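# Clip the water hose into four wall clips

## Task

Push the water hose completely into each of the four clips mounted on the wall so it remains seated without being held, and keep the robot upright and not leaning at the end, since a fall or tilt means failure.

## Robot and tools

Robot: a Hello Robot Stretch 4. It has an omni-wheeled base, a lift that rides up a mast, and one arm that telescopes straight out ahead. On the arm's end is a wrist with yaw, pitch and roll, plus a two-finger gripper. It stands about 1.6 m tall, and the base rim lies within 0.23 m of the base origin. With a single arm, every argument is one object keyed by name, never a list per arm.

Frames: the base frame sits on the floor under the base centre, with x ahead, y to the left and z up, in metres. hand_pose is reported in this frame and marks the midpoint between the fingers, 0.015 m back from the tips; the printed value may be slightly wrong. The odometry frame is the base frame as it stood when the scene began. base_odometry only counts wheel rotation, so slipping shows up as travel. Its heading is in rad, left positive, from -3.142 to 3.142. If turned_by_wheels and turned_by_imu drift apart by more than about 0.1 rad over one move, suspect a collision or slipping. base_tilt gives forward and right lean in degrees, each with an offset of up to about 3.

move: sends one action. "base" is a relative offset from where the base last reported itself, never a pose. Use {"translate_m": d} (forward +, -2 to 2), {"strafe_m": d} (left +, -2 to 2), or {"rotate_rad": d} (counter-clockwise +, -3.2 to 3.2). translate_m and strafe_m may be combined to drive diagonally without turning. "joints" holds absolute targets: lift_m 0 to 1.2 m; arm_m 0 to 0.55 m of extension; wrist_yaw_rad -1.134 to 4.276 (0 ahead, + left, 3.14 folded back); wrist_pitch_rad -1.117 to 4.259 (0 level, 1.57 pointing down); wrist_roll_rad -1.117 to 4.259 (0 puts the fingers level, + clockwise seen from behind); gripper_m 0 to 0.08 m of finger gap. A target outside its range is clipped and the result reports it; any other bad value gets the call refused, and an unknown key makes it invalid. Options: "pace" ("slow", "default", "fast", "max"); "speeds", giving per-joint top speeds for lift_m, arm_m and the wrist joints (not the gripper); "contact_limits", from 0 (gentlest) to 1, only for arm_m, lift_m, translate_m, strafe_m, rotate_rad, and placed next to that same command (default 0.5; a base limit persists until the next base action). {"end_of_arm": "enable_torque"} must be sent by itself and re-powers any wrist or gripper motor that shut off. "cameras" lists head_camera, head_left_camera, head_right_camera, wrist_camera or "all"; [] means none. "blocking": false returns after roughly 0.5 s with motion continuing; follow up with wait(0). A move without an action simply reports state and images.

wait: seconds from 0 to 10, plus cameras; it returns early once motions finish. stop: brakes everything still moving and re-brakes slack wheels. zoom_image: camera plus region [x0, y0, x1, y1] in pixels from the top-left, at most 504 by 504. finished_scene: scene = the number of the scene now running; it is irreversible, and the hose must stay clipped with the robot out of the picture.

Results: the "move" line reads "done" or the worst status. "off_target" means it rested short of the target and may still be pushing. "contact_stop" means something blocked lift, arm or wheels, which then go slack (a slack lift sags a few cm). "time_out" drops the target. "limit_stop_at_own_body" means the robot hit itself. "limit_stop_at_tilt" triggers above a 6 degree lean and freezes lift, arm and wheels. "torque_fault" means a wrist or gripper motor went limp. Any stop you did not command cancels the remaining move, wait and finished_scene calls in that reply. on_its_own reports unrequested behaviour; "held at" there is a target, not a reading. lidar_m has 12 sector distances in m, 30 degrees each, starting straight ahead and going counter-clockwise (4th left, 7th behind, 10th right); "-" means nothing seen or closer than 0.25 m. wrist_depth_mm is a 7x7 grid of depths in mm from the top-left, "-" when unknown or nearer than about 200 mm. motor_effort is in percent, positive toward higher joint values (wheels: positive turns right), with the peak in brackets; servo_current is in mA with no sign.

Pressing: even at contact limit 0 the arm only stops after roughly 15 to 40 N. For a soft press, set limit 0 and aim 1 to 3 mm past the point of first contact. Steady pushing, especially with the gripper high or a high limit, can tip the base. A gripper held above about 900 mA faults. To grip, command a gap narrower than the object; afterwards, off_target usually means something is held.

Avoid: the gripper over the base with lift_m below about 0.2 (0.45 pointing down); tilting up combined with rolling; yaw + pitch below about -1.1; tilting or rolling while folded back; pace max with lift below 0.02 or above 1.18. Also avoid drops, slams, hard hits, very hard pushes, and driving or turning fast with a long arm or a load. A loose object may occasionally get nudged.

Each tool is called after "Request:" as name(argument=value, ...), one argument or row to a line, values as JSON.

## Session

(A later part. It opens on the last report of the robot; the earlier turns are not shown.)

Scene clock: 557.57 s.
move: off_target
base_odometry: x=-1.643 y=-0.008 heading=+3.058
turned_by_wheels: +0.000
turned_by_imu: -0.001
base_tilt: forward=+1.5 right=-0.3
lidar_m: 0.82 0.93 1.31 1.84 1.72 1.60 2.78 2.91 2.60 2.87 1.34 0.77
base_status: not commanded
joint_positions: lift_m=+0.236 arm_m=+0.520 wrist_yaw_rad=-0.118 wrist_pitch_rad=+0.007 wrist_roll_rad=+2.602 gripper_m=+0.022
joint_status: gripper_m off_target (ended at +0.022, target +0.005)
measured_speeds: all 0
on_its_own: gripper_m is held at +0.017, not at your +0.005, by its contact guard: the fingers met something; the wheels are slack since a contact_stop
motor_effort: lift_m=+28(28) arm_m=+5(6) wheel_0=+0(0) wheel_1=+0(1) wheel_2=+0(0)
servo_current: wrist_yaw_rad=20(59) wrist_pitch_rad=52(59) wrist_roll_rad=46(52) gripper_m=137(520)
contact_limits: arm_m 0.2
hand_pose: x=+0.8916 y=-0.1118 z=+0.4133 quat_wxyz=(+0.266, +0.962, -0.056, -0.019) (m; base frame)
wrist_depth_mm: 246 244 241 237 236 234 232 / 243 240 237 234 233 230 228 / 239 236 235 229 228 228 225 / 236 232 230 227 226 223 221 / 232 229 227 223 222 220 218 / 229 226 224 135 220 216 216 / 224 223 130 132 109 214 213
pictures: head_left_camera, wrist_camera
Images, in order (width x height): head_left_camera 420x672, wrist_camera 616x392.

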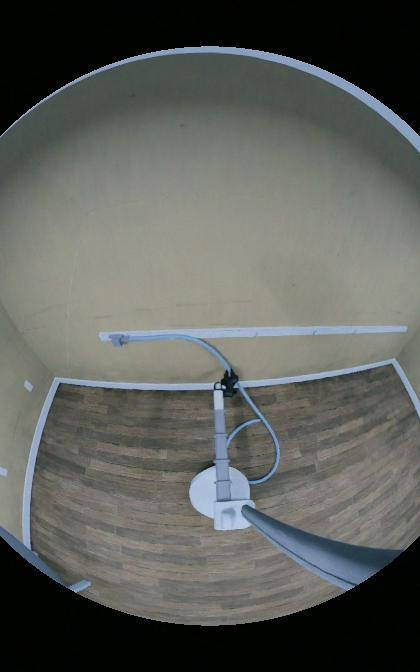

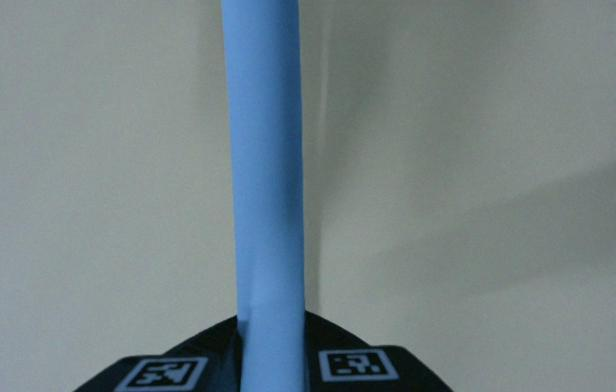

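Request:
move(
  joints={"arm_m": 0.38, "lift_m": 0.58, "wrist_roll_rad": 1.57, "wrist_yaw_rad": 0},
)

Request:
zoom_image(
  camera="head_camera",
  region=[130, 280, 330, 440],
)

Scene clock: 567.93 s.
move: done
base_odometry: x=-1.635 y=+0.004 heading=+2.927
turned_by_wheels: -0.131
turned_by_imu: -0.135
base_tilt: forward=+1.4 right=-0.3
lidar_m: 0.78 0.90 1.08 1.87 1.88 1.59 2.76 2.81 2.61 2.56 0.55 0.65
base_status: not commanded
joint_positions: lift_m=+0.579 arm_m=+0.380 wrist_yaw_rad=-0.014 wrist_pitch_rad=+0.007 wrist_roll_rad=+1.575 gripper_m=+0.022
joint_status: all done
measured_speeds: all 0
on_its_own: gripper_m is held at +0.017, not at your +0.005, by its contact guard: the fingers met something; the wheels are slack since a contact_stop
motor_effort: lift_m=+29(35) arm_m=-5(6) wheel_0=+0(0) wheel_1=+0(1) wheel_2=+0(0)
servo_current: wrist_yaw_rad=78(124) wrist_pitch_rad=39(65) wrist_roll_rad=39(182) gripper_m=137(150)
hand_pose: x=+0.7625 y=-0.0905 z=+0.7561 quat_wxyz=(+0.706, +0.709, -0.003, -0.008) (m; base frame)
wrist_depth_mm: - - - - - - - / - - - - - - - / 397 402 - - - - - / 387 392 394 - - - - / 375 379 387 - 399 399 - / 366 370 373 118 387 394 397 / 355 364 127 126 - 384 387
pictures: head_camera, head_left_camera, head_right_camera, wrist_camera
Images, in order (width x height): head_camera 420x560, head_left_camera 420x672, head_right_camera 420x672, wrist_camera 616x392.

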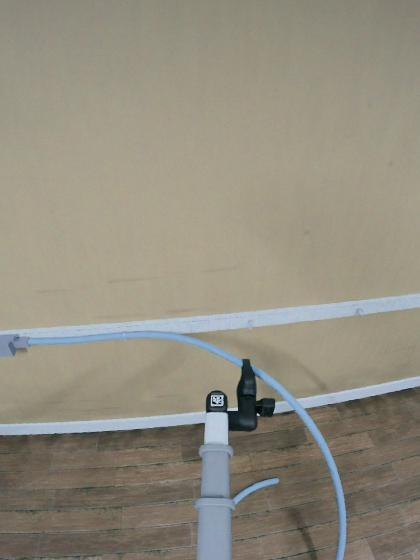

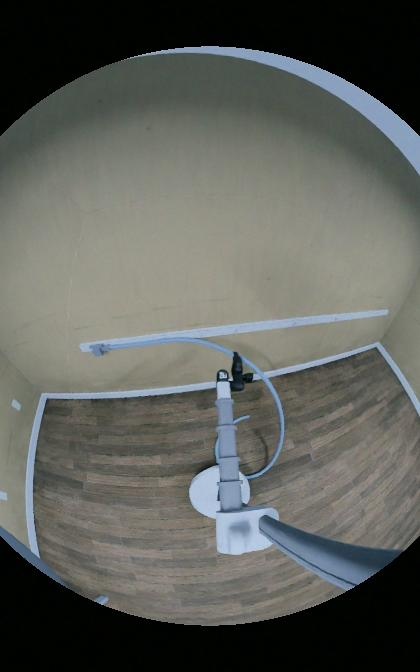

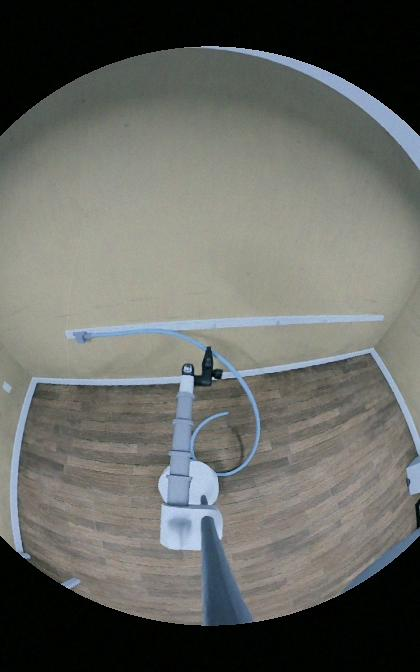

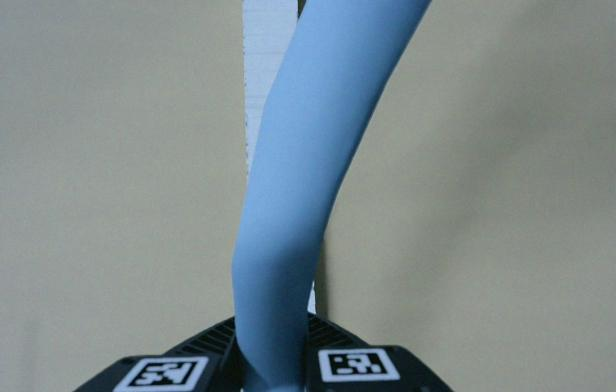

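Scaled by 2.520 from the camera's 420x560 image, which has a finer 1200x1600 frame.

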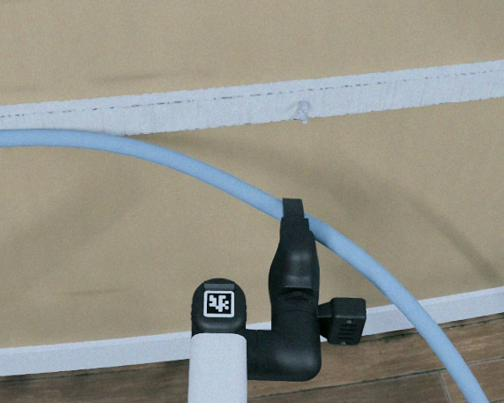

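Request:
move(
  base={"strafe_m": -0.12},
  contact_limits={"strafe_m": 0.8},
  cameras=[],
  pace="slow",
)

Request:
move(
  base={"rotate_rad": 0.13},
  contact_limits={"rotate_rad": 0.8},
  pace="slow",
)

Request:
zoom_image(
  camera="head_camera",
  region=[130, 280, 330, 440],
)

Scene clock: 578.63 s.
move: contact_stop
base_odometry: x=-1.609 y=+0.089 heading=+2.988
turned_by_wheels: +0.061
turned_by_imu: +0.070
base_tilt: forward=+1.5 right=-0.1
lidar_m: 0.79 0.90 1.17 1.95 1.74 1.63 2.77 2.83 2.46 2.58 0.45 0.58
base_status: strafe_m contact_stop (by the wheels' count: -0.089 of -0.120)
joint_positions: lift_m=+0.579 arm_m=+0.380 wrist_yaw_rad=+0.003 wrist_pitch_rad=+0.007 wrist_roll_rad=+1.575 gripper_m=+0.022
joint_status: not commanded
measured_speeds: all 0
on_its_own: gripper_m is held at +0.017, not at your +0.005, by its contact guard: the fingers met something; the wheels are slack since a contact_stop
motor_effort: lift_m=+29(29) arm_m=-6(6) wheel_0=+0(40) wheel_1=+0(10) wheel_2=+0(16)
servo_current: wrist_yaw_rad=33(111) wrist_pitch_rad=46(65) wrist_roll_rad=46(59) gripper_m=137(150)
contact_limits: strafe_m 0.8
hand_pose: x=+0.7640 y=-0.0867 z=+0.7561 quat_wxyz=(+0.706, +0.709, +0.004, -0.001) (m; base frame)
wrist_depth_mm: 384 389 397 - - - - / 382 387 392 - - - - / 375 384 387 - - - - / 375 379 382 - 399 - - / 370 375 382 - 394 402 - / 366 373 379 119 394 399 - / 362 368 128 126 - 399 402
pictures: none
No camera images: "cameras" was empty.

not run: a stop that you did not command came earlier in this reply.

Scaled by 2.520 from the camera's 420x560 image, which has a finer 1200x1600 frame.

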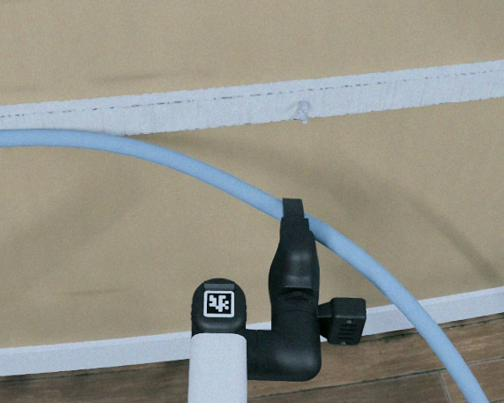

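Request:
move(
  base={"translate_m": -0.06},
  pace="slow",
)

Request:
zoom_image(
  camera="head_right_camera",
  region=[130, 380, 300, 560],
)

Request:
zoom_image(
  camera="head_left_camera",
  region=[150, 380, 320, 560],
)

Scene clock: 588.37 s.
move: done
base_odometry: x=-1.550 y=+0.080 heading=+2.990
turned_by_wheels: +0.002
turned_by_imu: +0.001
base_tilt: forward=+1.5 right=-0.2
lidar_m: 0.71 0.97 1.34 1.95 1.65 1.58 2.71 2.76 2.48 2.45 0.51 0.63
base_status: done
joint_positions: lift_m=+0.579 arm_m=+0.380 wrist_yaw_rad=+0.012 wrist_pitch_rad=+0.007 wrist_roll_rad=+1.575 gripper_m=+0.022
joint_status: not commanded
measured_speeds: all 0
on_its_own: gripper_m is held at +0.017, not at your +0.005, by its contact guard: the fingers met something
motor_effort: lift_m=+29(29) arm_m=-6(6) wheel_0=+8(11) wheel_1=+1(5) wheel_2=+20(24)
servo_current: wrist_yaw_rad=59(72) wrist_pitch_rad=46(65) wrist_roll_rad=46(59) gripper_m=124(143)
hand_pose: x=+0.7648 y=-0.0849 z=+0.7561 quat_wxyz=(+0.706, +0.709, +0.007, +0.002) (m; base frame)
wrist_depth_mm: - - - - - - - / - - - - - - - / - - - - - - - / - - - - - - - / - - - - - - - / - - 118 116 - - - / - - 127 124 - - -
pictures: head_camera, head_left_camera, head_right_camera, wrist_camera
Images, in order (width x height): head_camera 420x560, head_left_camera 420x672, head_right_camera 420x672, wrist_camera 616x392.

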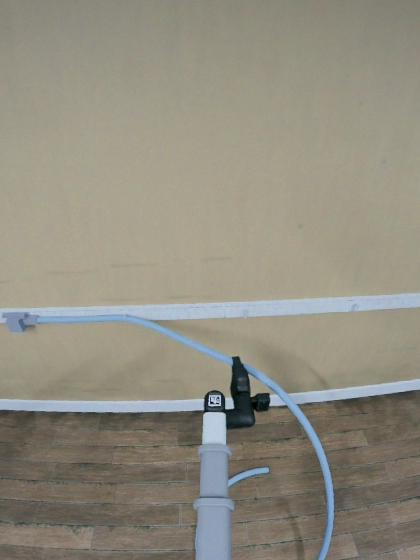

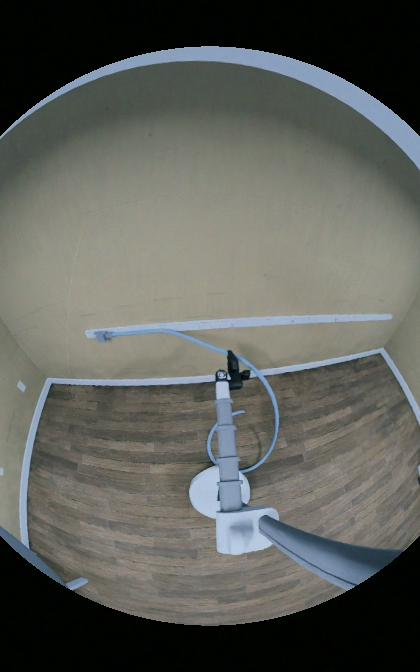

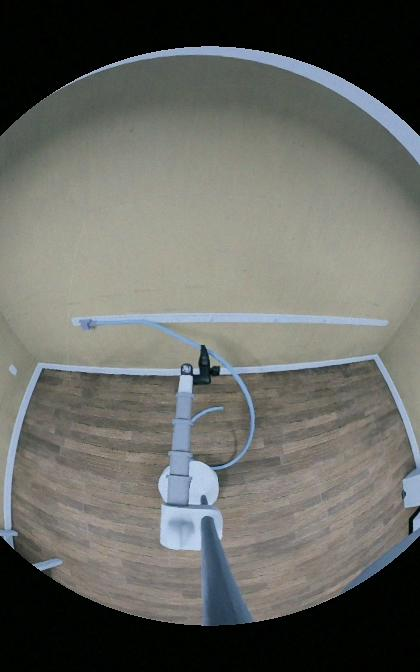

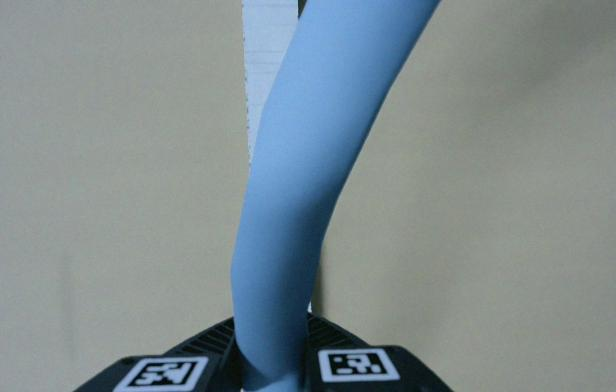

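Scaled by 2.800 from the camera's 420x672 image, which has a finer 600x960 frame.

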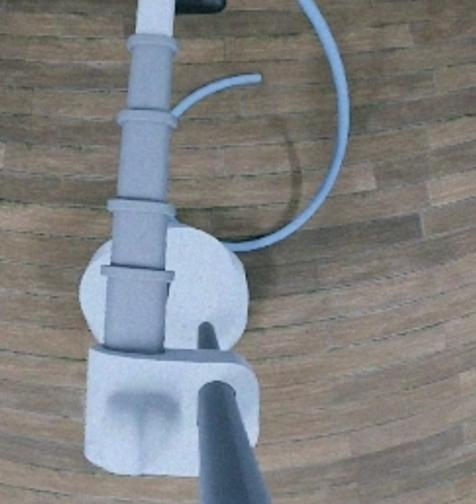

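Scaled by 2.800 from the camera's 420x672 image, which has a finer 600x960 frame.

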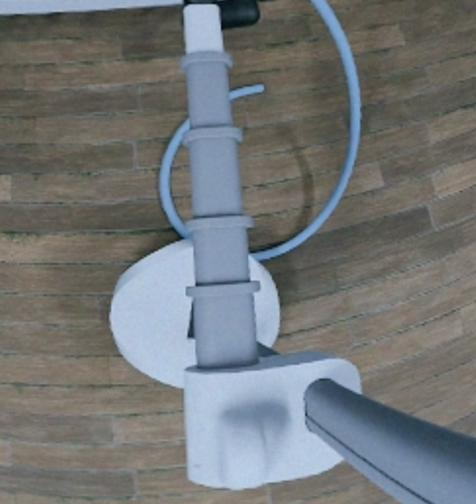

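Request:
move(
  base={"translate_m": -0.12},
  joints={"arm_m": 0.48},
  cameras=[],
)

Request:
move(
  base={"rotate_rad": 0.065},
  cameras=[],
)

Request:
move(
  base={"strafe_m": -0.14},
  contact_limits={"strafe_m": 0.7},
)

Request:
zoom_image(
  camera="head_camera",
  region=[130, 280, 330, 440],
)

Request:
zoom_image(
  camera="head_left_camera",
  region=[150, 380, 320, 560],
)

Scene clock: 600.23 s.
move: done
base_odometry: x=-1.432 y=+0.062 heading=+2.990
turned_by_wheels: +0.000
turned_by_imu: +0.000
base_tilt: forward=+1.4 right=-0.3
lidar_m: 0.80 1.02 1.52 1.93 1.51 1.54 2.56 2.66 2.47 2.43 0.59 0.60
base_status: done
joint_positions: lift_m=+0.579 arm_m=+0.480 wrist_yaw_rad=+0.004 wrist_pitch_rad=+0.007 wrist_roll_rad=+1.574 gripper_m=+0.022
joint_status: all done
measured_speeds: all 0
on_its_own: gripper_m is held at +0.017, not at your +0.005, by its contact guard: the fingers met something
motor_effort: lift_m=+29(29) arm_m=-4(5) wheel_0=-1(10) wheel_1=-2(5) wheel_2=+3(26)
servo_current: wrist_yaw_rad=39(78) wrist_pitch_rad=33(65) wrist_roll_rad=39(65) gripper_m=137(150)
hand_pose: x=+0.8639 y=-0.0866 z=+0.7561 quat_wxyz=(+0.706, +0.708, +0.004, -0.001) (m; base frame)
wrist_depth_mm: - - 473 - - - - / - - 473 - - - - / - - - - - - - / - - - - - - - / - - - - - - - / - - 118 116 - - - / - - 127 125 - - -
pictures: none
No camera images: "cameras" was empty.

Scene clock: 600.87 s.
move: done
base_odometry: x=-1.432 y=+0.062 heading=+3.054
turned_by_wheels: +0.064
turned_by_imu: +0.064
base_tilt: forward=+1.5 right=-0.3
lidar_m: 0.80 1.12 1.61 1.92 1.50 1.64 2.56 2.68 2.44 2.49 0.60 0.67
base_status: done
joint_positions: lift_m=+0.579 arm_m=+0.480 wrist_yaw_rad=-0.003 wrist_pitch_rad=+0.007 wrist_roll_rad=+1.573 gripper_m=+0.022
joint_status: not commanded
measured_speeds: all 0
on_its_own: gripper_m is held at +0.017, not at your +0.005, by its contact guard: the fingers met something
motor_effort: lift_m=+29(29) arm_m=-1(4) wheel_0=-4(15) wheel_1=-5(8) wheel_2=-4(12)
servo_current: wrist_yaw_rad=46(59) wrist_pitch_rad=33(65) wrist_roll_rad=39(52) gripper_m=137(143)
hand_pose: x=+0.8633 y=-0.0881 z=+0.7561 quat_wxyz=(+0.706, +0.708, +0.001, -0.004) (m; base frame)
wrist_depth_mm: - - 469 - - - - / - - 466 - - - - / - - - - - - - / - - - - - - - / - - - - - - - / - - 114 114 - - - / - - 128 122 - - -
pictures: none
No camera images: "cameras" was empty.

Scene clock: 602.70 s.
move: contact_stop
base_odometry: x=-1.426 y=+0.201 heading=+3.137
turned_by_wheels: +0.082
turned_by_imu: +0.107
base_tilt: forward=+1.4 right=+0.0
lidar_m: 0.78 1.10 1.78 2.07 1.62 2.10 2.57 2.80 2.28 2.65 0.47 0.47
base_status: strafe_m contact_stop (by the wheels' count: -0.140 of -0.140)
joint_positions: lift_m=+0.579 arm_m=+0.480 wrist_yaw_rad=+0.001 wrist_pitch_rad=+0.007 wrist_roll_rad=+1.573 gripper_m=+0.022
joint_status: not commanded
measured_speeds: all 0
on_its_own: gripper_m is held at +0.017, not at your +0.005, by its contact guard: the fingers met something; the wheels are slack since a contact_stop
motor_effort: lift_m=+28(29) arm_m=-5(5) wheel_0=+0(37) wheel_1=+0(15) wheel_2=+0(25)
servo_current: wrist_yaw_rad=33(163) wrist_pitch_rad=33(65) wrist_roll_rad=39(59) gripper_m=143(143)
contact_limits: strafe_m 0.7
hand_pose: x=+0.8638 y=-0.0873 z=+0.7561 quat_wxyz=(+0.706, +0.708, +0.003, -0.002) (m; base frame)
wrist_depth_mm: - - - - - - - / - - - - - - - / - - - - - - - / - - - - - - - / - - - - - - - / - - 115 113 - - - / - - 127 122 - - -
pictures: head_camera, head_left_camera, head_right_camera, wrist_camera
Images, in order (width x height): head_camera 420x560, head_left_camera 420x672, head_right_camera 420x672, wrist_camera 616x392.

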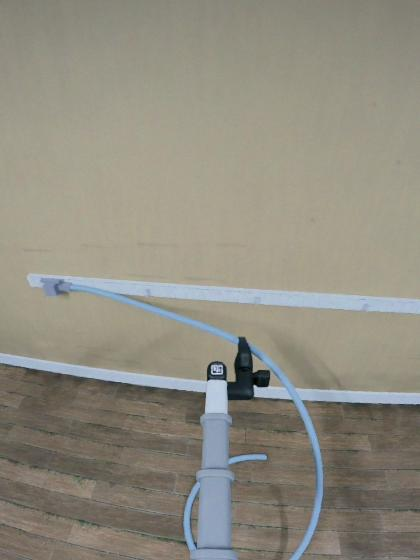

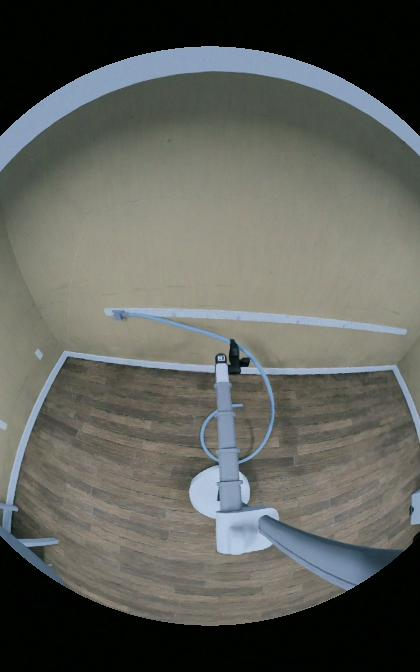

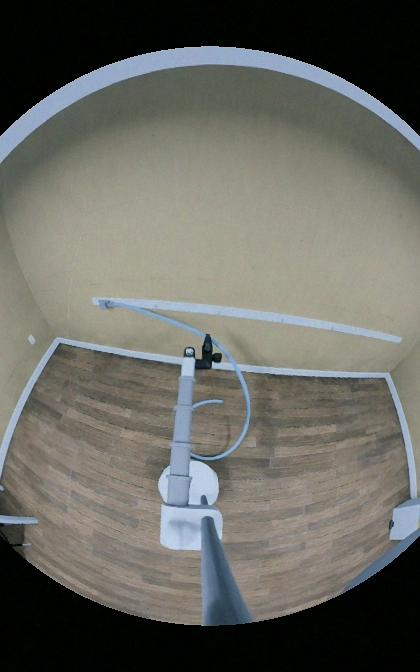

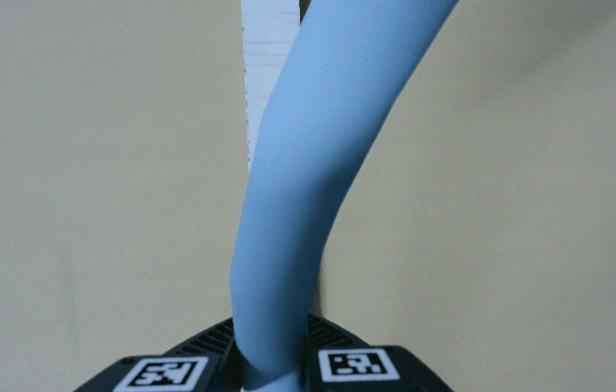

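Scaled by 2.520 from the camera's 420x560 image, which has a finer 1200x1600 frame.

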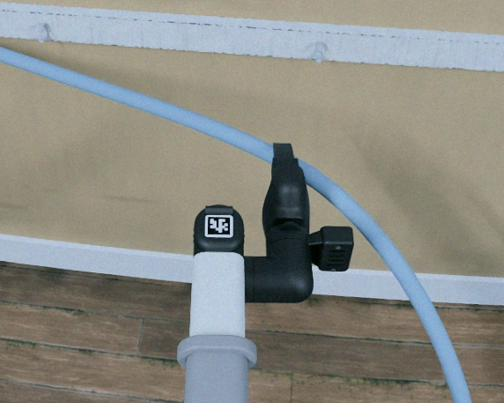

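Scaled by 2.800 from the camera's 420x672 image, which has a finer 600x960 frame.

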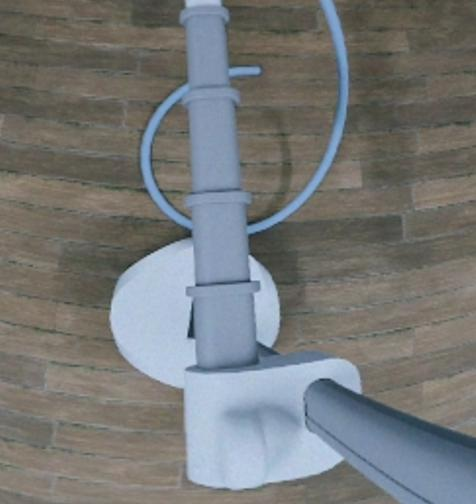

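Request:
move(
  joints={"lift_m": 0.2, "arm_m": 0.42},
  cameras=[],
)

Request:
move(
  joints={"gripper_m": 0.06},
  cameras=[],
)

Request:
move(
  joints={"arm_m": 0.25},
  cameras=[],
)

Request:
move(
  joints={"lift_m": 0.5, "wrist_pitch_rad": 1.57, "wrist_roll_rad": 0.0},
)

Scene clock: 623.07 s.
move: done
base_odometry: x=-1.455 y=+0.194 heading=-3.033
turned_by_wheels: +0.113
turned_by_imu: +0.113
base_tilt: forward=+1.5 right=+0.0
lidar_m: 0.77 1.12 2.04 2.06 1.65 2.41 2.62 2.66 2.32 2.50 1.31 0.74
base_status: not commanded
joint_positions: lift_m=+0.201 arm_m=+0.420 wrist_yaw_rad=+0.005 wrist_pitch_rad=+0.000 wrist_roll_rad=+1.573 gripper_m=+0.022
joint_status: all done
measured_speeds: all 0
on_its_own: gripper_m is held at +0.017, not at your +0.005, by its contact guard: the fingers met something; the wheels are slack since a contact_stop
motor_effort: lift_m=+14(29) arm_m=-7(8) wheel_0=+0(0) wheel_1=+0(1) wheel_2=+0(0)
servo_current: wrist_yaw_rad=20(52) wrist_pitch_rad=39(72) wrist_roll_rad=33(52) gripper_m=143(150)
contact_limits: strafe_m 0.7
hand_pose: x=+0.8044 y=-0.0863 z=+0.3788 quat_wxyz=(+0.706, +0.708, +0.002, +0.002) (m; base frame)
wrist_depth_mm: - - - - - - - / - - - - - - - / - - - - - - - / - - - - - - - / 469 - - - - - - / 488 - 116 116 - - 480 / 508 - 128 124 - - 504
pictures: none
No camera images: "cameras" was empty.

Scene clock: 624.43 s.
move: done
base_odometry: x=-1.455 y=+0.194 heading=-3.033
turned_by_wheels: +0.000
turned_by_imu: -0.001
base_tilt: forward=+1.5 right=-0.2
lidar_m: 0.98 1.19 2.05 2.07 1.63 2.40 2.61 2.67 2.33 2.49 1.30 1.08
base_status: not commanded
joint_positions: lift_m=+0.201 arm_m=+0.420 wrist_yaw_rad=+0.003 wrist_pitch_rad=+0.001 wrist_roll_rad=+1.572 gripper_m=+0.059
joint_status: all done
measured_speeds: all 0
on_its_own: the wheels are slack since a contact_stop
motor_effort: lift_m=+15(15) arm_m=-6(8) wheel_0=+0(0) wheel_1=+0(1) wheel_2=+0(0)
servo_current: wrist_yaw_rad=39(52) wrist_pitch_rad=33(52) wrist_roll_rad=33(59) gripper_m=26(150)
contact_limits: strafe_m 0.7
hand_pose: x=+0.8040 y=-0.0869 z=+0.3785 quat_wxyz=(+0.707, +0.708, +0.001, +0.000) (m; base frame)
wrist_depth_mm: - - - - - - - / - - - - - - - / - - - - - - 459 / - - - - - - 462 / - - - - - - 370 / - - - - - 397 469 / - - 145 - 107 - 469
pictures: none
No camera images: "cameras" was empty.

Scene clock: 626.03 s.
move: done
base_odometry: x=-1.455 y=+0.194 heading=-3.033
turned_by_wheels: +0.000
turned_by_imu: -0.001
base_tilt: forward=+1.4 right=-0.1
lidar_m: 0.99 1.19 2.05 2.07 1.64 2.42 2.61 2.68 2.33 2.51 1.30 1.07
base_status: not commanded
joint_positions: lift_m=+0.201 arm_m=+0.250 wrist_yaw_rad=+0.002 wrist_pitch_rad=+0.001 wrist_roll_rad=+1.572 gripper_m=+0.059
joint_status: all done
measured_speeds: all 0
on_its_own: the wheels are slack since a contact_stop
motor_effort: lift_m=+15(15) arm_m=-6(7) wheel_0=+0(0) wheel_1=+0(1) wheel_2=+0(0)
servo_current: wrist_yaw_rad=46(52) wrist_pitch_rad=26(52) wrist_roll_rad=39(52) gripper_m=46(52)
contact_limits: strafe_m 0.7
hand_pose: x=+0.6340 y=-0.0869 z=+0.3785 quat_wxyz=(+0.707, +0.708, +0.001, +0.000) (m; base frame)
wrist_depth_mm: 559 - - - - - 492 / 574 - - - - 609 496 / 597 - - - - 609 525 / 603 - - - - 585 480 / 627 - - - - 591 508 / 647 - - - - 627 512 / - 120 146 - 107 - 496
pictures: none
No camera images: "cameras" was empty.

Scene clock: 628.30 s.
move: done
base_odometry: x=-1.455 y=+0.194 heading=-3.033
turned_by_wheels: +0.000
turned_by_imu: -0.001
base_tilt: forward=+1.4 right=-0.1
lidar_m: 0.97 1.18 2.06 2.05 1.65 2.42 2.62 2.68 2.33 2.51 1.33 1.08
base_status: not commanded
joint_positions: lift_m=+0.499 arm_m=+0.250 wrist_yaw_rad=+0.002 wrist_pitch_rad=+1.568 wrist_roll_rad=+0.002 gripper_m=+0.059
joint_status: all done
measured_speeds: all 0
on_its_own: the wheels are slack since a contact_stop
motor_effort: lift_m=+27(33) arm_m=-6(6) wheel_0=+0(0) wheel_1=+0(1) wheel_2=+0(0)
servo_current: wrist_yaw_rad=33(52) wrist_pitch_rad=33(78) wrist_roll_rad=33(104) gripper_m=46(59)
contact_limits: strafe_m 0.7
hand_pose: x=+0.4219 y=-0.0874 z=+0.4650 quat_wxyz=(+0.708, +0.000, +0.706, +0.000) (m; base frame)
wrist_depth_mm: 597 609 615 621 621 634 640 / 603 609 609 621 627 634 634 / 603 609 615 621 621 627 634 / 603 609 615 621 621 634 627 / 603 609 609 621 621 627 634 / 603 609 615 621 621 634 640 / 603 122 146 615 107 - 640
pictures: head_camera, head_left_camera, head_right_camera, wrist_camera
Images, in order (width x height): head_camera 420x560, head_left_camera 420x672, head_right_camera 420x672, wrist_camera 616x392.

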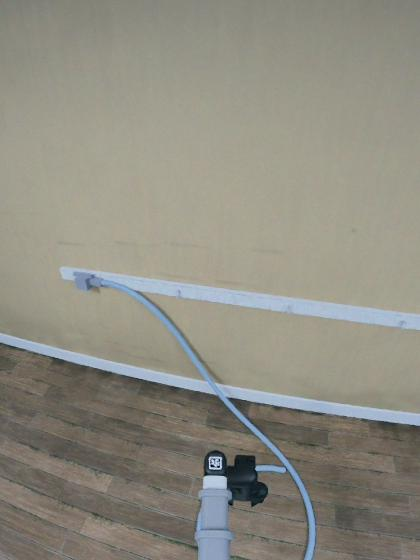

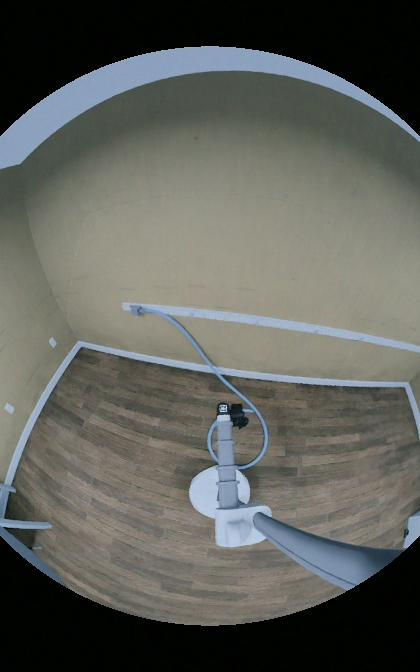

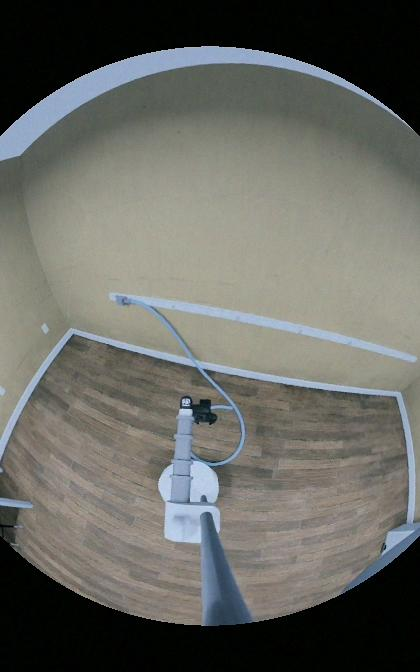

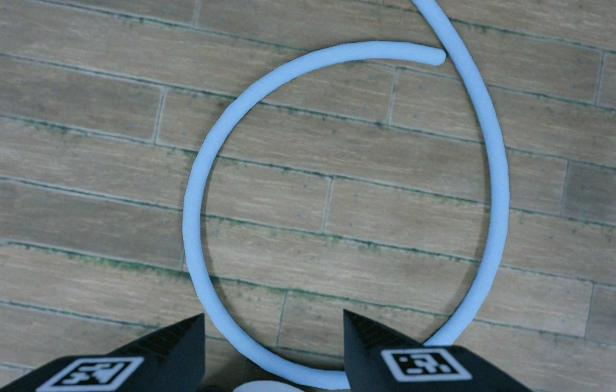

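Request:
move(
  base={"strafe_m": 0.05},
  joints={"arm_m": 0.505, "wrist_roll_rad": 1.05, "lift_m": 0.25, "gripper_m": 0.07},
  cameras=["wrist_camera"],
)

Scene clock: 641.17 s.
move: done
base_odometry: x=-1.450 y=+0.144 heading=-3.034
turned_by_wheels: +0.000
turned_by_imu: -0.002
base_tilt: forward=+1.5 right=-0.2
lidar_m: 0.98 1.22 2.04 2.02 1.59 2.23 2.59 2.74 2.36 2.55 1.33 1.09
base_status: done
joint_positions: lift_m=+0.251 arm_m=+0.505 wrist_yaw_rad=+0.002 wrist_pitch_rad=+1.568 wrist_roll_rad=+1.048 gripper_m=+0.069
joint_status: all done
measured_speeds: all 0
motor_effort: lift_m=+15(26) arm_m=+5(7) wheel_0=-2(15) wheel_1=+1(11) wheel_2=+0(5)
servo_current: wrist_yaw_rad=33(52) wrist_pitch_rad=52(52) wrist_roll_rad=39(150) gripper_m=39(72)
hand_pose: x=+0.6764 y=-0.0874 z=+0.2161 quat_wxyz=(+0.613, +0.354, +0.612, -0.353) (m; base frame)
wrist_depth_mm: 359 364 364 370 373 375 377 / 359 362 364 366 373 373 375 / 357 362 364 366 368 370 373 / 355 359 362 364 368 373 375 / 355 359 362 364 370 370 375 / 355 357 362 364 366 370 373 / 355 120 359 364 130 - 373
pictures: wrist_camera
Images, in order (width x height): wrist_camera 616x392.

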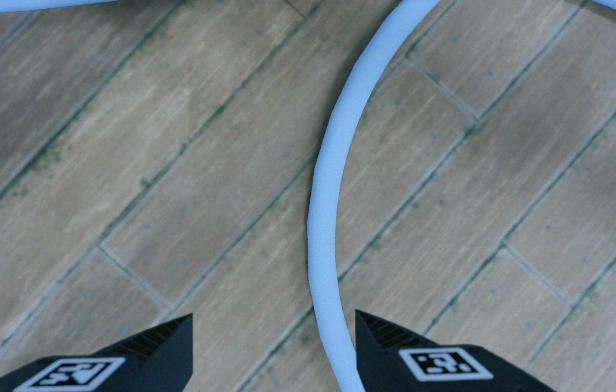

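Request:
move(
  base={"strafe_m": -0.015},
  joints={"arm_m": 0.479, "lift_m": 0.12},
  cameras=["wrist_camera"],
)

Request:
move(
  joints={"lift_m": 0.056},
  contact_limits={"lift_m": 0.3},
  cameras=["wrist_camera"],
)

Request:
move(
  joints={"gripper_m": 0.005},
  cameras=["wrist_camera"],
)

Scene clock: 651.00 s.
move: done
base_odometry: x=-1.451 y=+0.159 heading=-3.034
turned_by_wheels: +0.000
turned_by_imu: -0.002
base_tilt: forward=+1.5 right=-0.2
lidar_m: 1.01 1.20 2.03 2.03 1.60 2.34 2.59 2.72 2.36 2.52 1.32 1.08
base_status: done
joint_positions: lift_m=+0.121 arm_m=+0.479 wrist_yaw_rad=+0.002 wrist_pitch_rad=+1.568 wrist_roll_rad=+1.048 gripper_m=+0.069
joint_status: all done
measured_speeds: all 0
motor_effort: lift_m=+15(16) arm_m=-6(7) wheel_0=+3(10) wheel_1=-3(9) wheel_2=+0(5)
servo_current: wrist_yaw_rad=39(52) wrist_pitch_rad=26(46) wrist_roll_rad=39(46) gripper_m=46(59)
hand_pose: x=+0.6508 y=-0.0874 z=+0.0861 quat_wxyz=(+0.613, +0.354, +0.612, -0.353) (m; base frame)
wrist_depth_mm: 227 230 231 234 237 241 243 / 226 229 232 220 237 240 243 / 226 229 231 215 237 240 243 / 226 229 231 235 236 240 243 / 226 229 230 234 236 239 242 / 225 228 231 235 236 239 242 / 224 120 231 234 131 - -
pictures: wrist_camera
Images, in order (width x height): wrist_camera 616x392.

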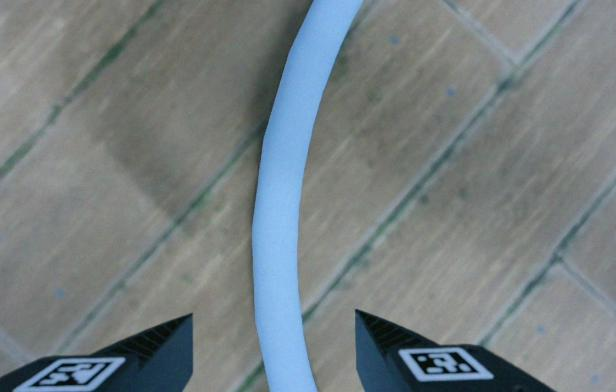

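Scene clock: 652.20 s.
move: done
base_odometry: x=-1.451 y=+0.159 heading=-3.034
turned_by_wheels: +0.000
turned_by_imu: +0.000
base_tilt: forward=+1.6 right=-0.1
lidar_m: 0.99 1.21 2.02 2.01 1.61 2.34 2.57 2.69 2.36 2.52 1.33 1.09
base_status: not commanded
joint_positions: lift_m=+0.057 arm_m=+0.479 wrist_yaw_rad=+0.002 wrist_pitch_rad=+1.568 wrist_roll_rad=+1.048 gripper_m=+0.069
joint_status: all done
measured_speeds: all 0
motor_effort: lift_m=+15(16) arm_m=-6(6) wheel_0=+3(3) wheel_1=-3(3) wheel_2=+0(0)
servo_current: wrist_yaw_rad=26(65) wrist_pitch_rad=46(72) wrist_roll_rad=46(52) gripper_m=33(52)
contact_limits: lift_m 0.3
hand_pose: x=+0.6508 y=-0.0874 z=+0.0221 quat_wxyz=(+0.613, +0.354, +0.612, -0.353) (m; base frame)
wrist_depth_mm: 164 167 168 147 172 174 177 / 164 167 168 147 172 174 176 / 163 166 167 153 172 174 176 / 164 165 167 170 172 174 176 / 163 165 167 169 172 174 175 / 163 164 167 170 171 174 176 / 163 120 167 169 130 173 175
pictures: wrist_camera
Images, in order (width x height): wrist_camera 616x392.

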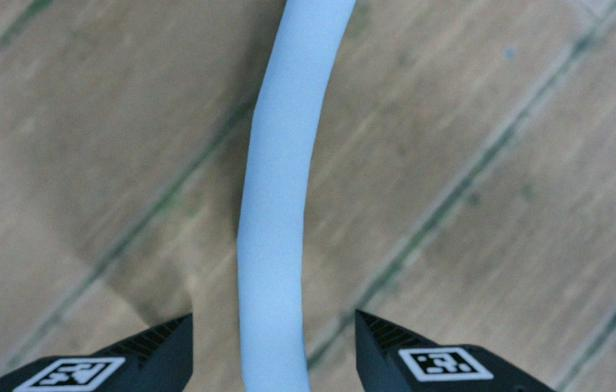

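Scene clock: 653.50 s.
move: off_target
base_odometry: x=-1.451 y=+0.159 heading=-3.034
turned_by_wheels: +0.000
turned_by_imu: -0.001
base_tilt: forward=+1.6 right=-0.1
lidar_m: 1.00 1.22 2.03 2.02 1.59 2.34 2.58 2.71 2.35 2.52 1.34 1.09
base_status: not commanded
joint_positions: lift_m=+0.057 arm_m=+0.479 wrist_yaw_rad=+0.002 wrist_pitch_rad=+1.568 wrist_roll_rad=+1.048 gripper_m=+0.021
joint_status: gripper_m off_target (ended at +0.021, target +0.005)
measured_speeds: all 0
on_its_own: gripper_m is held at +0.016, not at your +0.005, by its contact guard: the fingers met something
motor_effort: lift_m=+15(15) arm_m=-6(6) wheel_0=+3(3) wheel_1=-2(3) wheel_2=+0(1)
servo_current: wrist_yaw_rad=26(52) wrist_pitch_rad=33(46) wrist_roll_rad=33(52) gripper_m=143(670)
contact_limits: lift_m 0.3
hand_pose: x=+0.6508 y=-0.0874 z=+0.0221 quat_wxyz=(+0.613, +0.354, +0.612, -0.353) (m; base frame)
wrist_depth_mm: 164 166 168 148 172 174 177 / 164 166 167 147 172 174 176 / 163 165 167 148 172 174 176 / 163 165 167 170 172 174 176 / 163 165 167 169 172 174 175 / 163 165 167 169 172 174 175 / 163 164 127 130 105 173 175
pictures: wrist_camera
Images, in order (width x height): wrist_camera 616x392.

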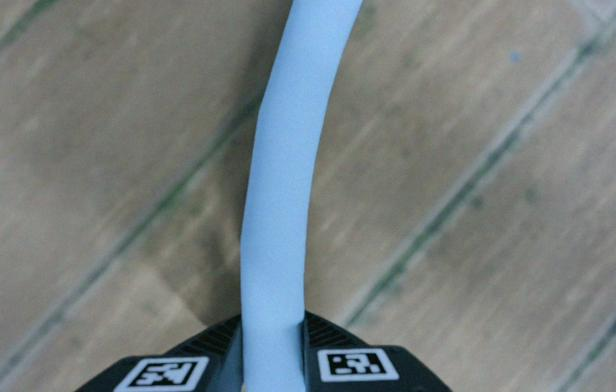

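Request:
move(
  joints={"lift_m": 0.4},
  cameras=[],
)

Request:
move(
  base={"rotate_rad": -0.1},
  cameras=[],
)

Request:
move(
  base={"strafe_m": -0.8},
)

Scene clock: 665.93 s.
move: done
base_odometry: x=-1.451 y=+0.159 heading=-3.034
turned_by_wheels: +0.000
turned_by_imu: -0.002
base_tilt: forward=+1.4 right=-0.1
lidar_m: 0.29 1.22 2.05 2.02 1.59 2.35 2.59 2.72 2.36 2.53 1.33 0.75
base_status: not commanded
joint_positions: lift_m=+0.399 arm_m=+0.479 wrist_yaw_rad=+0.002 wrist_pitch_rad=+1.568 wrist_roll_rad=+1.048 gripper_m=+0.021
joint_status: all done
measured_speeds: all 0
on_its_own: gripper_m is held at +0.016, not at your +0.005, by its contact guard: the fingers met something
motor_effort: lift_m=+28(34) arm_m=-5(6) wheel_0=+3(3) wheel_1=-2(3) wheel_2=+0(0)
servo_current: wrist_yaw_rad=20(52) wrist_pitch_rad=33(52) wrist_roll_rad=46(52) gripper_m=150(163)
hand_pose: x=+0.6508 y=-0.0874 z=+0.3649 quat_wxyz=(+0.613, +0.354, +0.612, -0.353) (m; base frame)
wrist_depth_mm: 512 512 521 150 525 525 530 / 512 517 517 147 525 525 530 / 512 512 512 146 521 525 530 / 508 508 512 151 521 521 525 / 508 512 512 148 517 521 521 / 508 508 508 148 517 517 521 / 504 504 126 - - 517 517
pictures: none
No camera images: "cameras" was empty.

Scene clock: 666.67 s.
move: done
base_odometry: x=-1.451 y=+0.159 heading=-3.133
turned_by_wheels: -0.099
turned_by_imu: -0.101
base_tilt: forward=+1.5 right=-0.2
lidar_m: 0.31 1.15 1.81 2.02 1.60 2.04 2.59 2.84 2.35 2.69 1.43 0.73
base_status: done
joint_positions: lift_m=+0.399 arm_m=+0.479 wrist_yaw_rad=+0.002 wrist_pitch_rad=+1.568 wrist_roll_rad=+1.048 gripper_m=+0.021
joint_status: not commanded
measured_speeds: all 0
on_its_own: gripper_m is held at +0.016, not at your +0.005, by its contact guard: the fingers met something
motor_effort: lift_m=+29(29) arm_m=-5(6) wheel_0=+3(14) wheel_1=+3(8) wheel_2=+1(13)
servo_current: wrist_yaw_rad=39(46) wrist_pitch_rad=39(52) wrist_roll_rad=46(52) gripper_m=156(163)
hand_pose: x=+0.6508 y=-0.0874 z=+0.3649 quat_wxyz=(+0.613, +0.354, +0.612, -0.353) (m; base frame)
wrist_depth_mm: 517 517 521 150 525 530 530 / 512 517 517 147 521 525 525 / 512 512 517 145 525 525 525 / 512 512 512 151 521 525 525 / 508 508 508 148 517 521 525 / 504 508 508 148 521 521 521 / 500 504 126 - - 517 521
pictures: none
No camera images: "cameras" was empty.

Scene clock: 670.67 s.
move: done
base_odometry: x=-1.458 y=+0.959 heading=-3.133
turned_by_wheels: +0.000
turned_by_imu: -0.001
base_tilt: forward=+1.6 right=-0.2
lidar_m: 0.42 0.27 1.61 2.82 2.34 2.73 2.69 1.83 1.68 1.89 1.33 0.71
base_status: done
joint_positions: lift_m=+0.399 arm_m=+0.479 wrist_yaw_rad=+0.001 wrist_pitch_rad=+1.568 wrist_roll_rad=+1.050 gripper_m=+0.021
joint_status: not commanded
measured_speeds: all 0
on_its_own: gripper_m is held at +0.016, not at your +0.005, by its contact guard: the fingers met something
motor_effort: lift_m=+27(29) arm_m=-5(6) wheel_0=+3(17) wheel_1=-1(12) wheel_2=+0(5)
servo_current: wrist_yaw_rad=33(52) wrist_pitch_rad=39(52) wrist_roll_rad=26(59) gripper_m=150(163)
hand_pose: x=+0.6507 y=-0.0874 z=+0.3650 quat_wxyz=(+0.613, +0.354, +0.611, -0.353) (m; base frame)
wrist_depth_mm: - 517 521 168 525 525 535 / 512 517 517 160 521 525 530 / 512 512 512 156 521 521 525 / 508 512 508 153 521 521 521 / 504 512 512 152 521 521 521 / 508 508 508 150 517 517 517 / 504 504 127 130 - 517 517
pictures: head_camera, head_left_camera, head_right_camera, wrist_camera
Images, in order (width x height): head_camera 420x560, head_left_camera 420x672, head_right_camera 420x672, wrist_camera 616x392.

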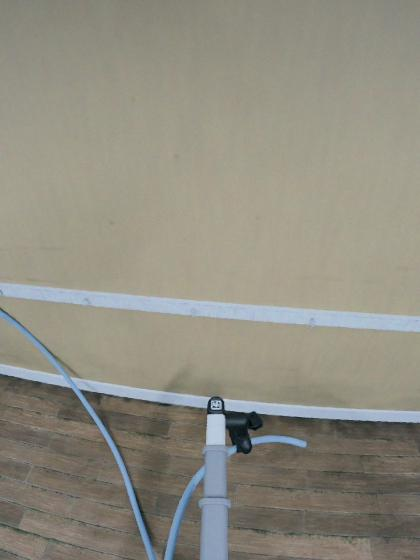

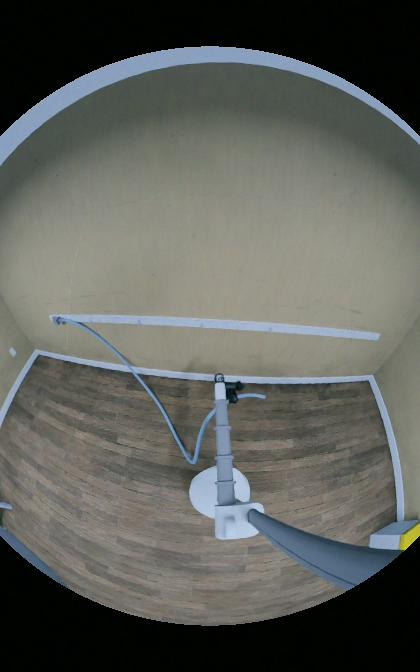

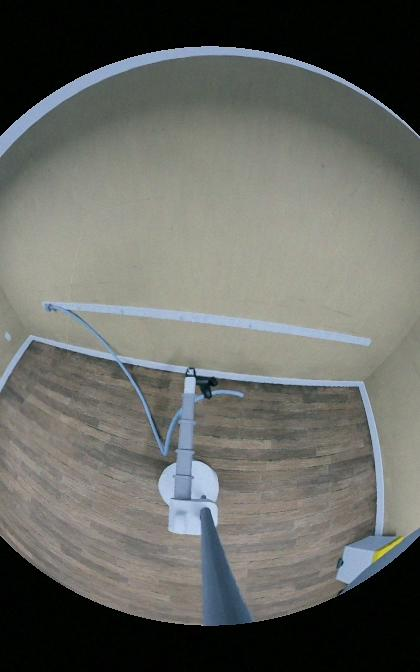

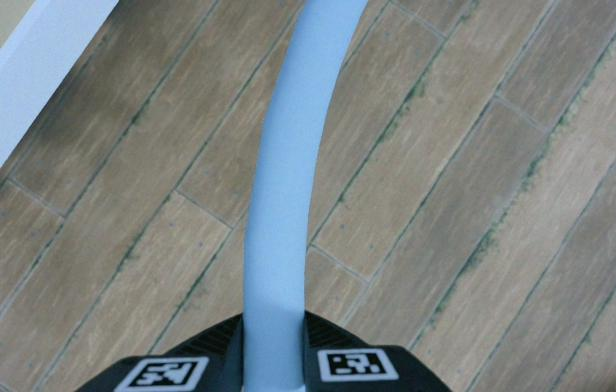

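Request:
move(
  base={"strafe_m": -0.45, "translate_m": 0.1},
  joints={"arm_m": 0.55},
  cameras=["head_left_camera", "head_right_camera"],
)

Scene clock: 679.37 s.
move: done
base_odometry: x=-1.562 y=+1.408 heading=-3.133
turned_by_wheels: +0.000
turned_by_imu: -0.002
base_tilt: forward=+1.7 right=-0.1
lidar_m: 0.55 0.47 0.53 3.25 2.77 2.89 2.85 1.39 1.48 1.46 1.11 0.77
base_status: done
joint_positions: lift_m=+0.399 arm_m=+0.550 wrist_yaw_rad=+0.001 wrist_pitch_rad=+1.568 wrist_roll_rad=+1.050 gripper_m=+0.021
joint_status: all done
measured_speeds: all 0
on_its_own: gripper_m is held at +0.016, not at your +0.005, by its contact guard: the fingers met something
motor_effort: lift_m=+27(27) arm_m=+5(7) wheel_0=+4(15) wheel_1=-1(11) wheel_2=-3(11)
servo_current: wrist_yaw_rad=26(52) wrist_pitch_rad=39(59) wrist_roll_rad=33(59) gripper_m=137(163)
hand_pose: x=+0.7213 y=-0.0874 z=+0.3650 quat_wxyz=(+0.613, +0.354, +0.611, -0.353) (m; base frame)
wrist_depth_mm: 185 239 334 163 525 530 530 / 202 278 382 160 521 525 530 / 231 319 517 154 517 525 525 / 263 364 517 152 521 521 521 / 310 508 512 151 517 521 521 / 343 512 508 149 517 517 521 / 399 504 126 - - 517 517
pictures: head_left_camera, head_right_camera
Images, in order (width x height): head_left_camera 420x672, head_right_camera 420x672.

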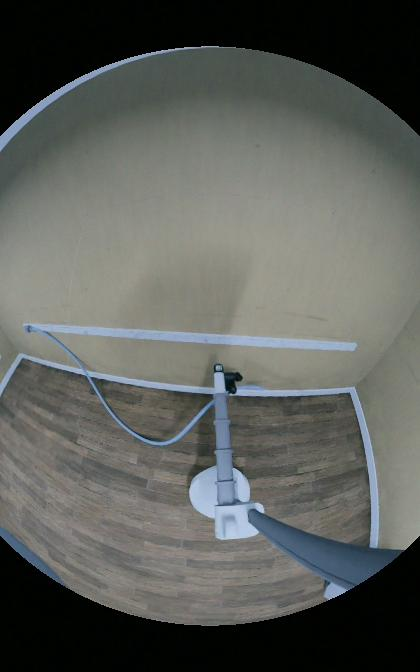

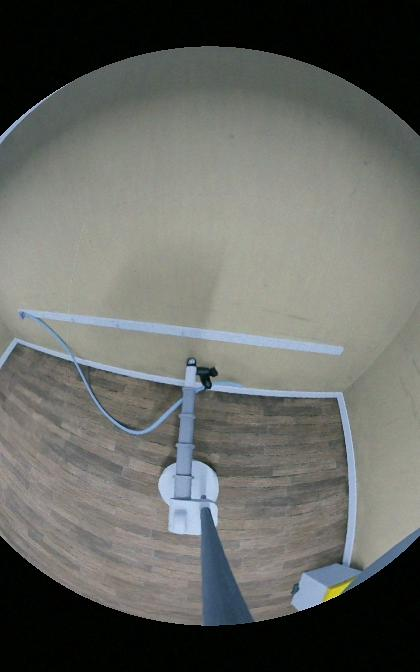

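Request:
move(
  base={"strafe_m": -0.3},
  cameras=["head_left_camera", "head_camera"],
)

Scene clock: 685.10 s.
move: done
base_odometry: x=-1.565 y=+1.707 heading=-3.132
turned_by_wheels: +0.000
turned_by_imu: -0.002
base_tilt: forward=+1.4 right=-0.3
lidar_m: 0.62 0.60 0.77 3.55 3.07 2.91 2.10 1.20 1.16 1.16 1.10 0.78
base_status: done
joint_positions: lift_m=+0.399 arm_m=+0.550 wrist_yaw_rad=+0.001 wrist_pitch_rad=+1.568 wrist_roll_rad=+1.050 gripper_m=+0.021
joint_status: not commanded
measured_speeds: all 0
on_its_own: gripper_m is held at +0.016, not at your +0.005, by its contact guard: the fingers met something
motor_effort: lift_m=+27(27) arm_m=+5(6) wheel_0=+5(14) wheel_1=-1(11) wheel_2=+0(3)
servo_current: wrist_yaw_rad=20(52) wrist_pitch_rad=26(52) wrist_roll_rad=46(52) gripper_m=150(163)
hand_pose: x=+0.7213 y=-0.0874 z=+0.3650 quat_wxyz=(+0.613, +0.354, +0.611, -0.353) (m; base frame)
wrist_depth_mm: 143 187 274 160 525 530 530 / 162 221 324 154 525 525 525 / 181 255 362 150 517 521 525 / 204 307 512 153 517 525 525 / 246 345 512 517 521 517 525 / 297 512 508 148 517 517 525 / 334 508 126 - - 517 521
pictures: head_camera, head_left_camera
Images, in order (width x height): head_camera 420x560, head_left_camera 420x672.

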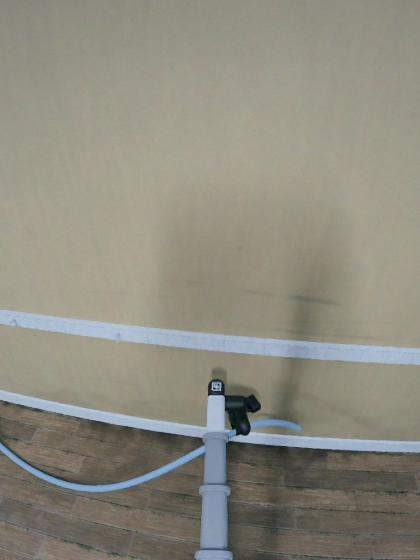

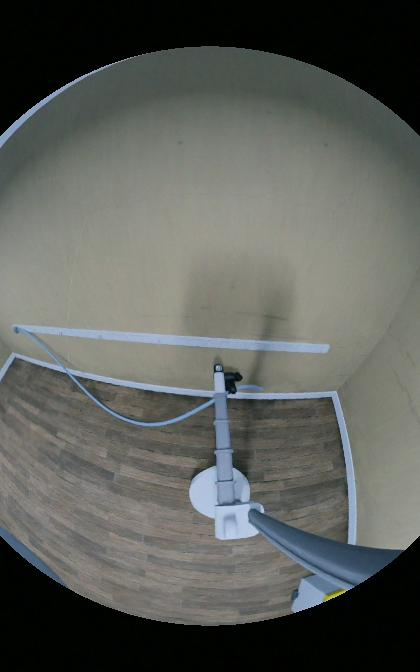

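Request:
move(
  base={"strafe_m": -0.2, "translate_m": 0.25},
  joints={"lift_m": 0.3},
  cameras=["head_left_camera", "head_camera"],
)

Scene clock: 697.40 s.
move: contact_stop
base_odometry: x=-1.621 y=+1.824 heading=+3.057
turned_by_wheels: -0.094
turned_by_imu: +0.005
base_tilt: forward=+1.6 right=+0.0
lidar_m: 0.64 0.60 1.27 3.64 3.16 2.96 1.78 1.17 1.11 1.06 1.04 0.76
base_status: translate_m contact_stop (by the wheels' count: +0.056 of +0.250); strafe_m contact_stop (by the wheels' count: -0.122 of -0.200)
joint_positions: lift_m=+0.300 arm_m=+0.550 wrist_yaw_rad=-0.003 wrist_pitch_rad=+1.569 wrist_roll_rad=+1.054 gripper_m=+0.021
joint_status: all done
measured_speeds: all 0
on_its_own: gripper_m is held at +0.016, not at your +0.005, by its contact guard: the fingers met something; the wheels are slack since a contact_stop
motor_effort: lift_m=+20(26) arm_m=+4(28) wheel_0=+0(20) wheel_1=+0(7) wheel_2=+0(30)
servo_current: wrist_yaw_rad=26(358) wrist_pitch_rad=33(189) wrist_roll_rad=39(72) gripper_m=143(163)
hand_pose: x=+0.7209 y=-0.0874 z=+0.2656 quat_wxyz=(+0.611, +0.357, +0.610, -0.356) (m; base frame)
wrist_depth_mm: - 119 170 162 418 424 424 / - 127 211 154 421 421 424 / 119 153 242 150 418 421 424 / 128 192 285 153 415 421 421 / 148 237 413 415 415 418 418 / 169 285 407 148 415 415 418 / 217 310 126 - - 415 415
pictures: head_camera, head_left_camera
Images, in order (width x height): head_camera 420x560, head_left_camera 420x672.

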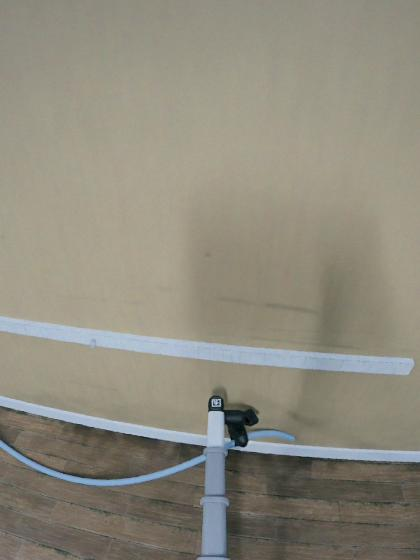

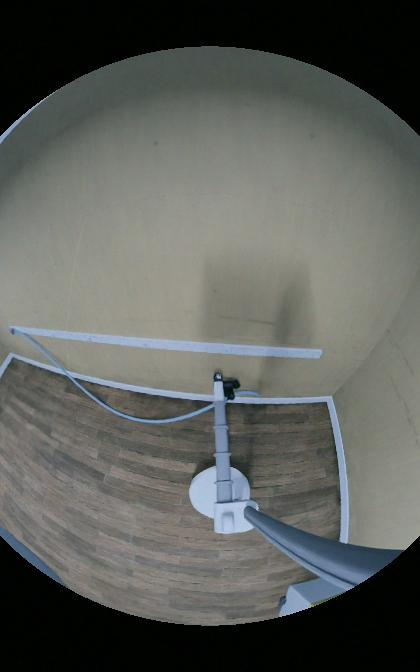

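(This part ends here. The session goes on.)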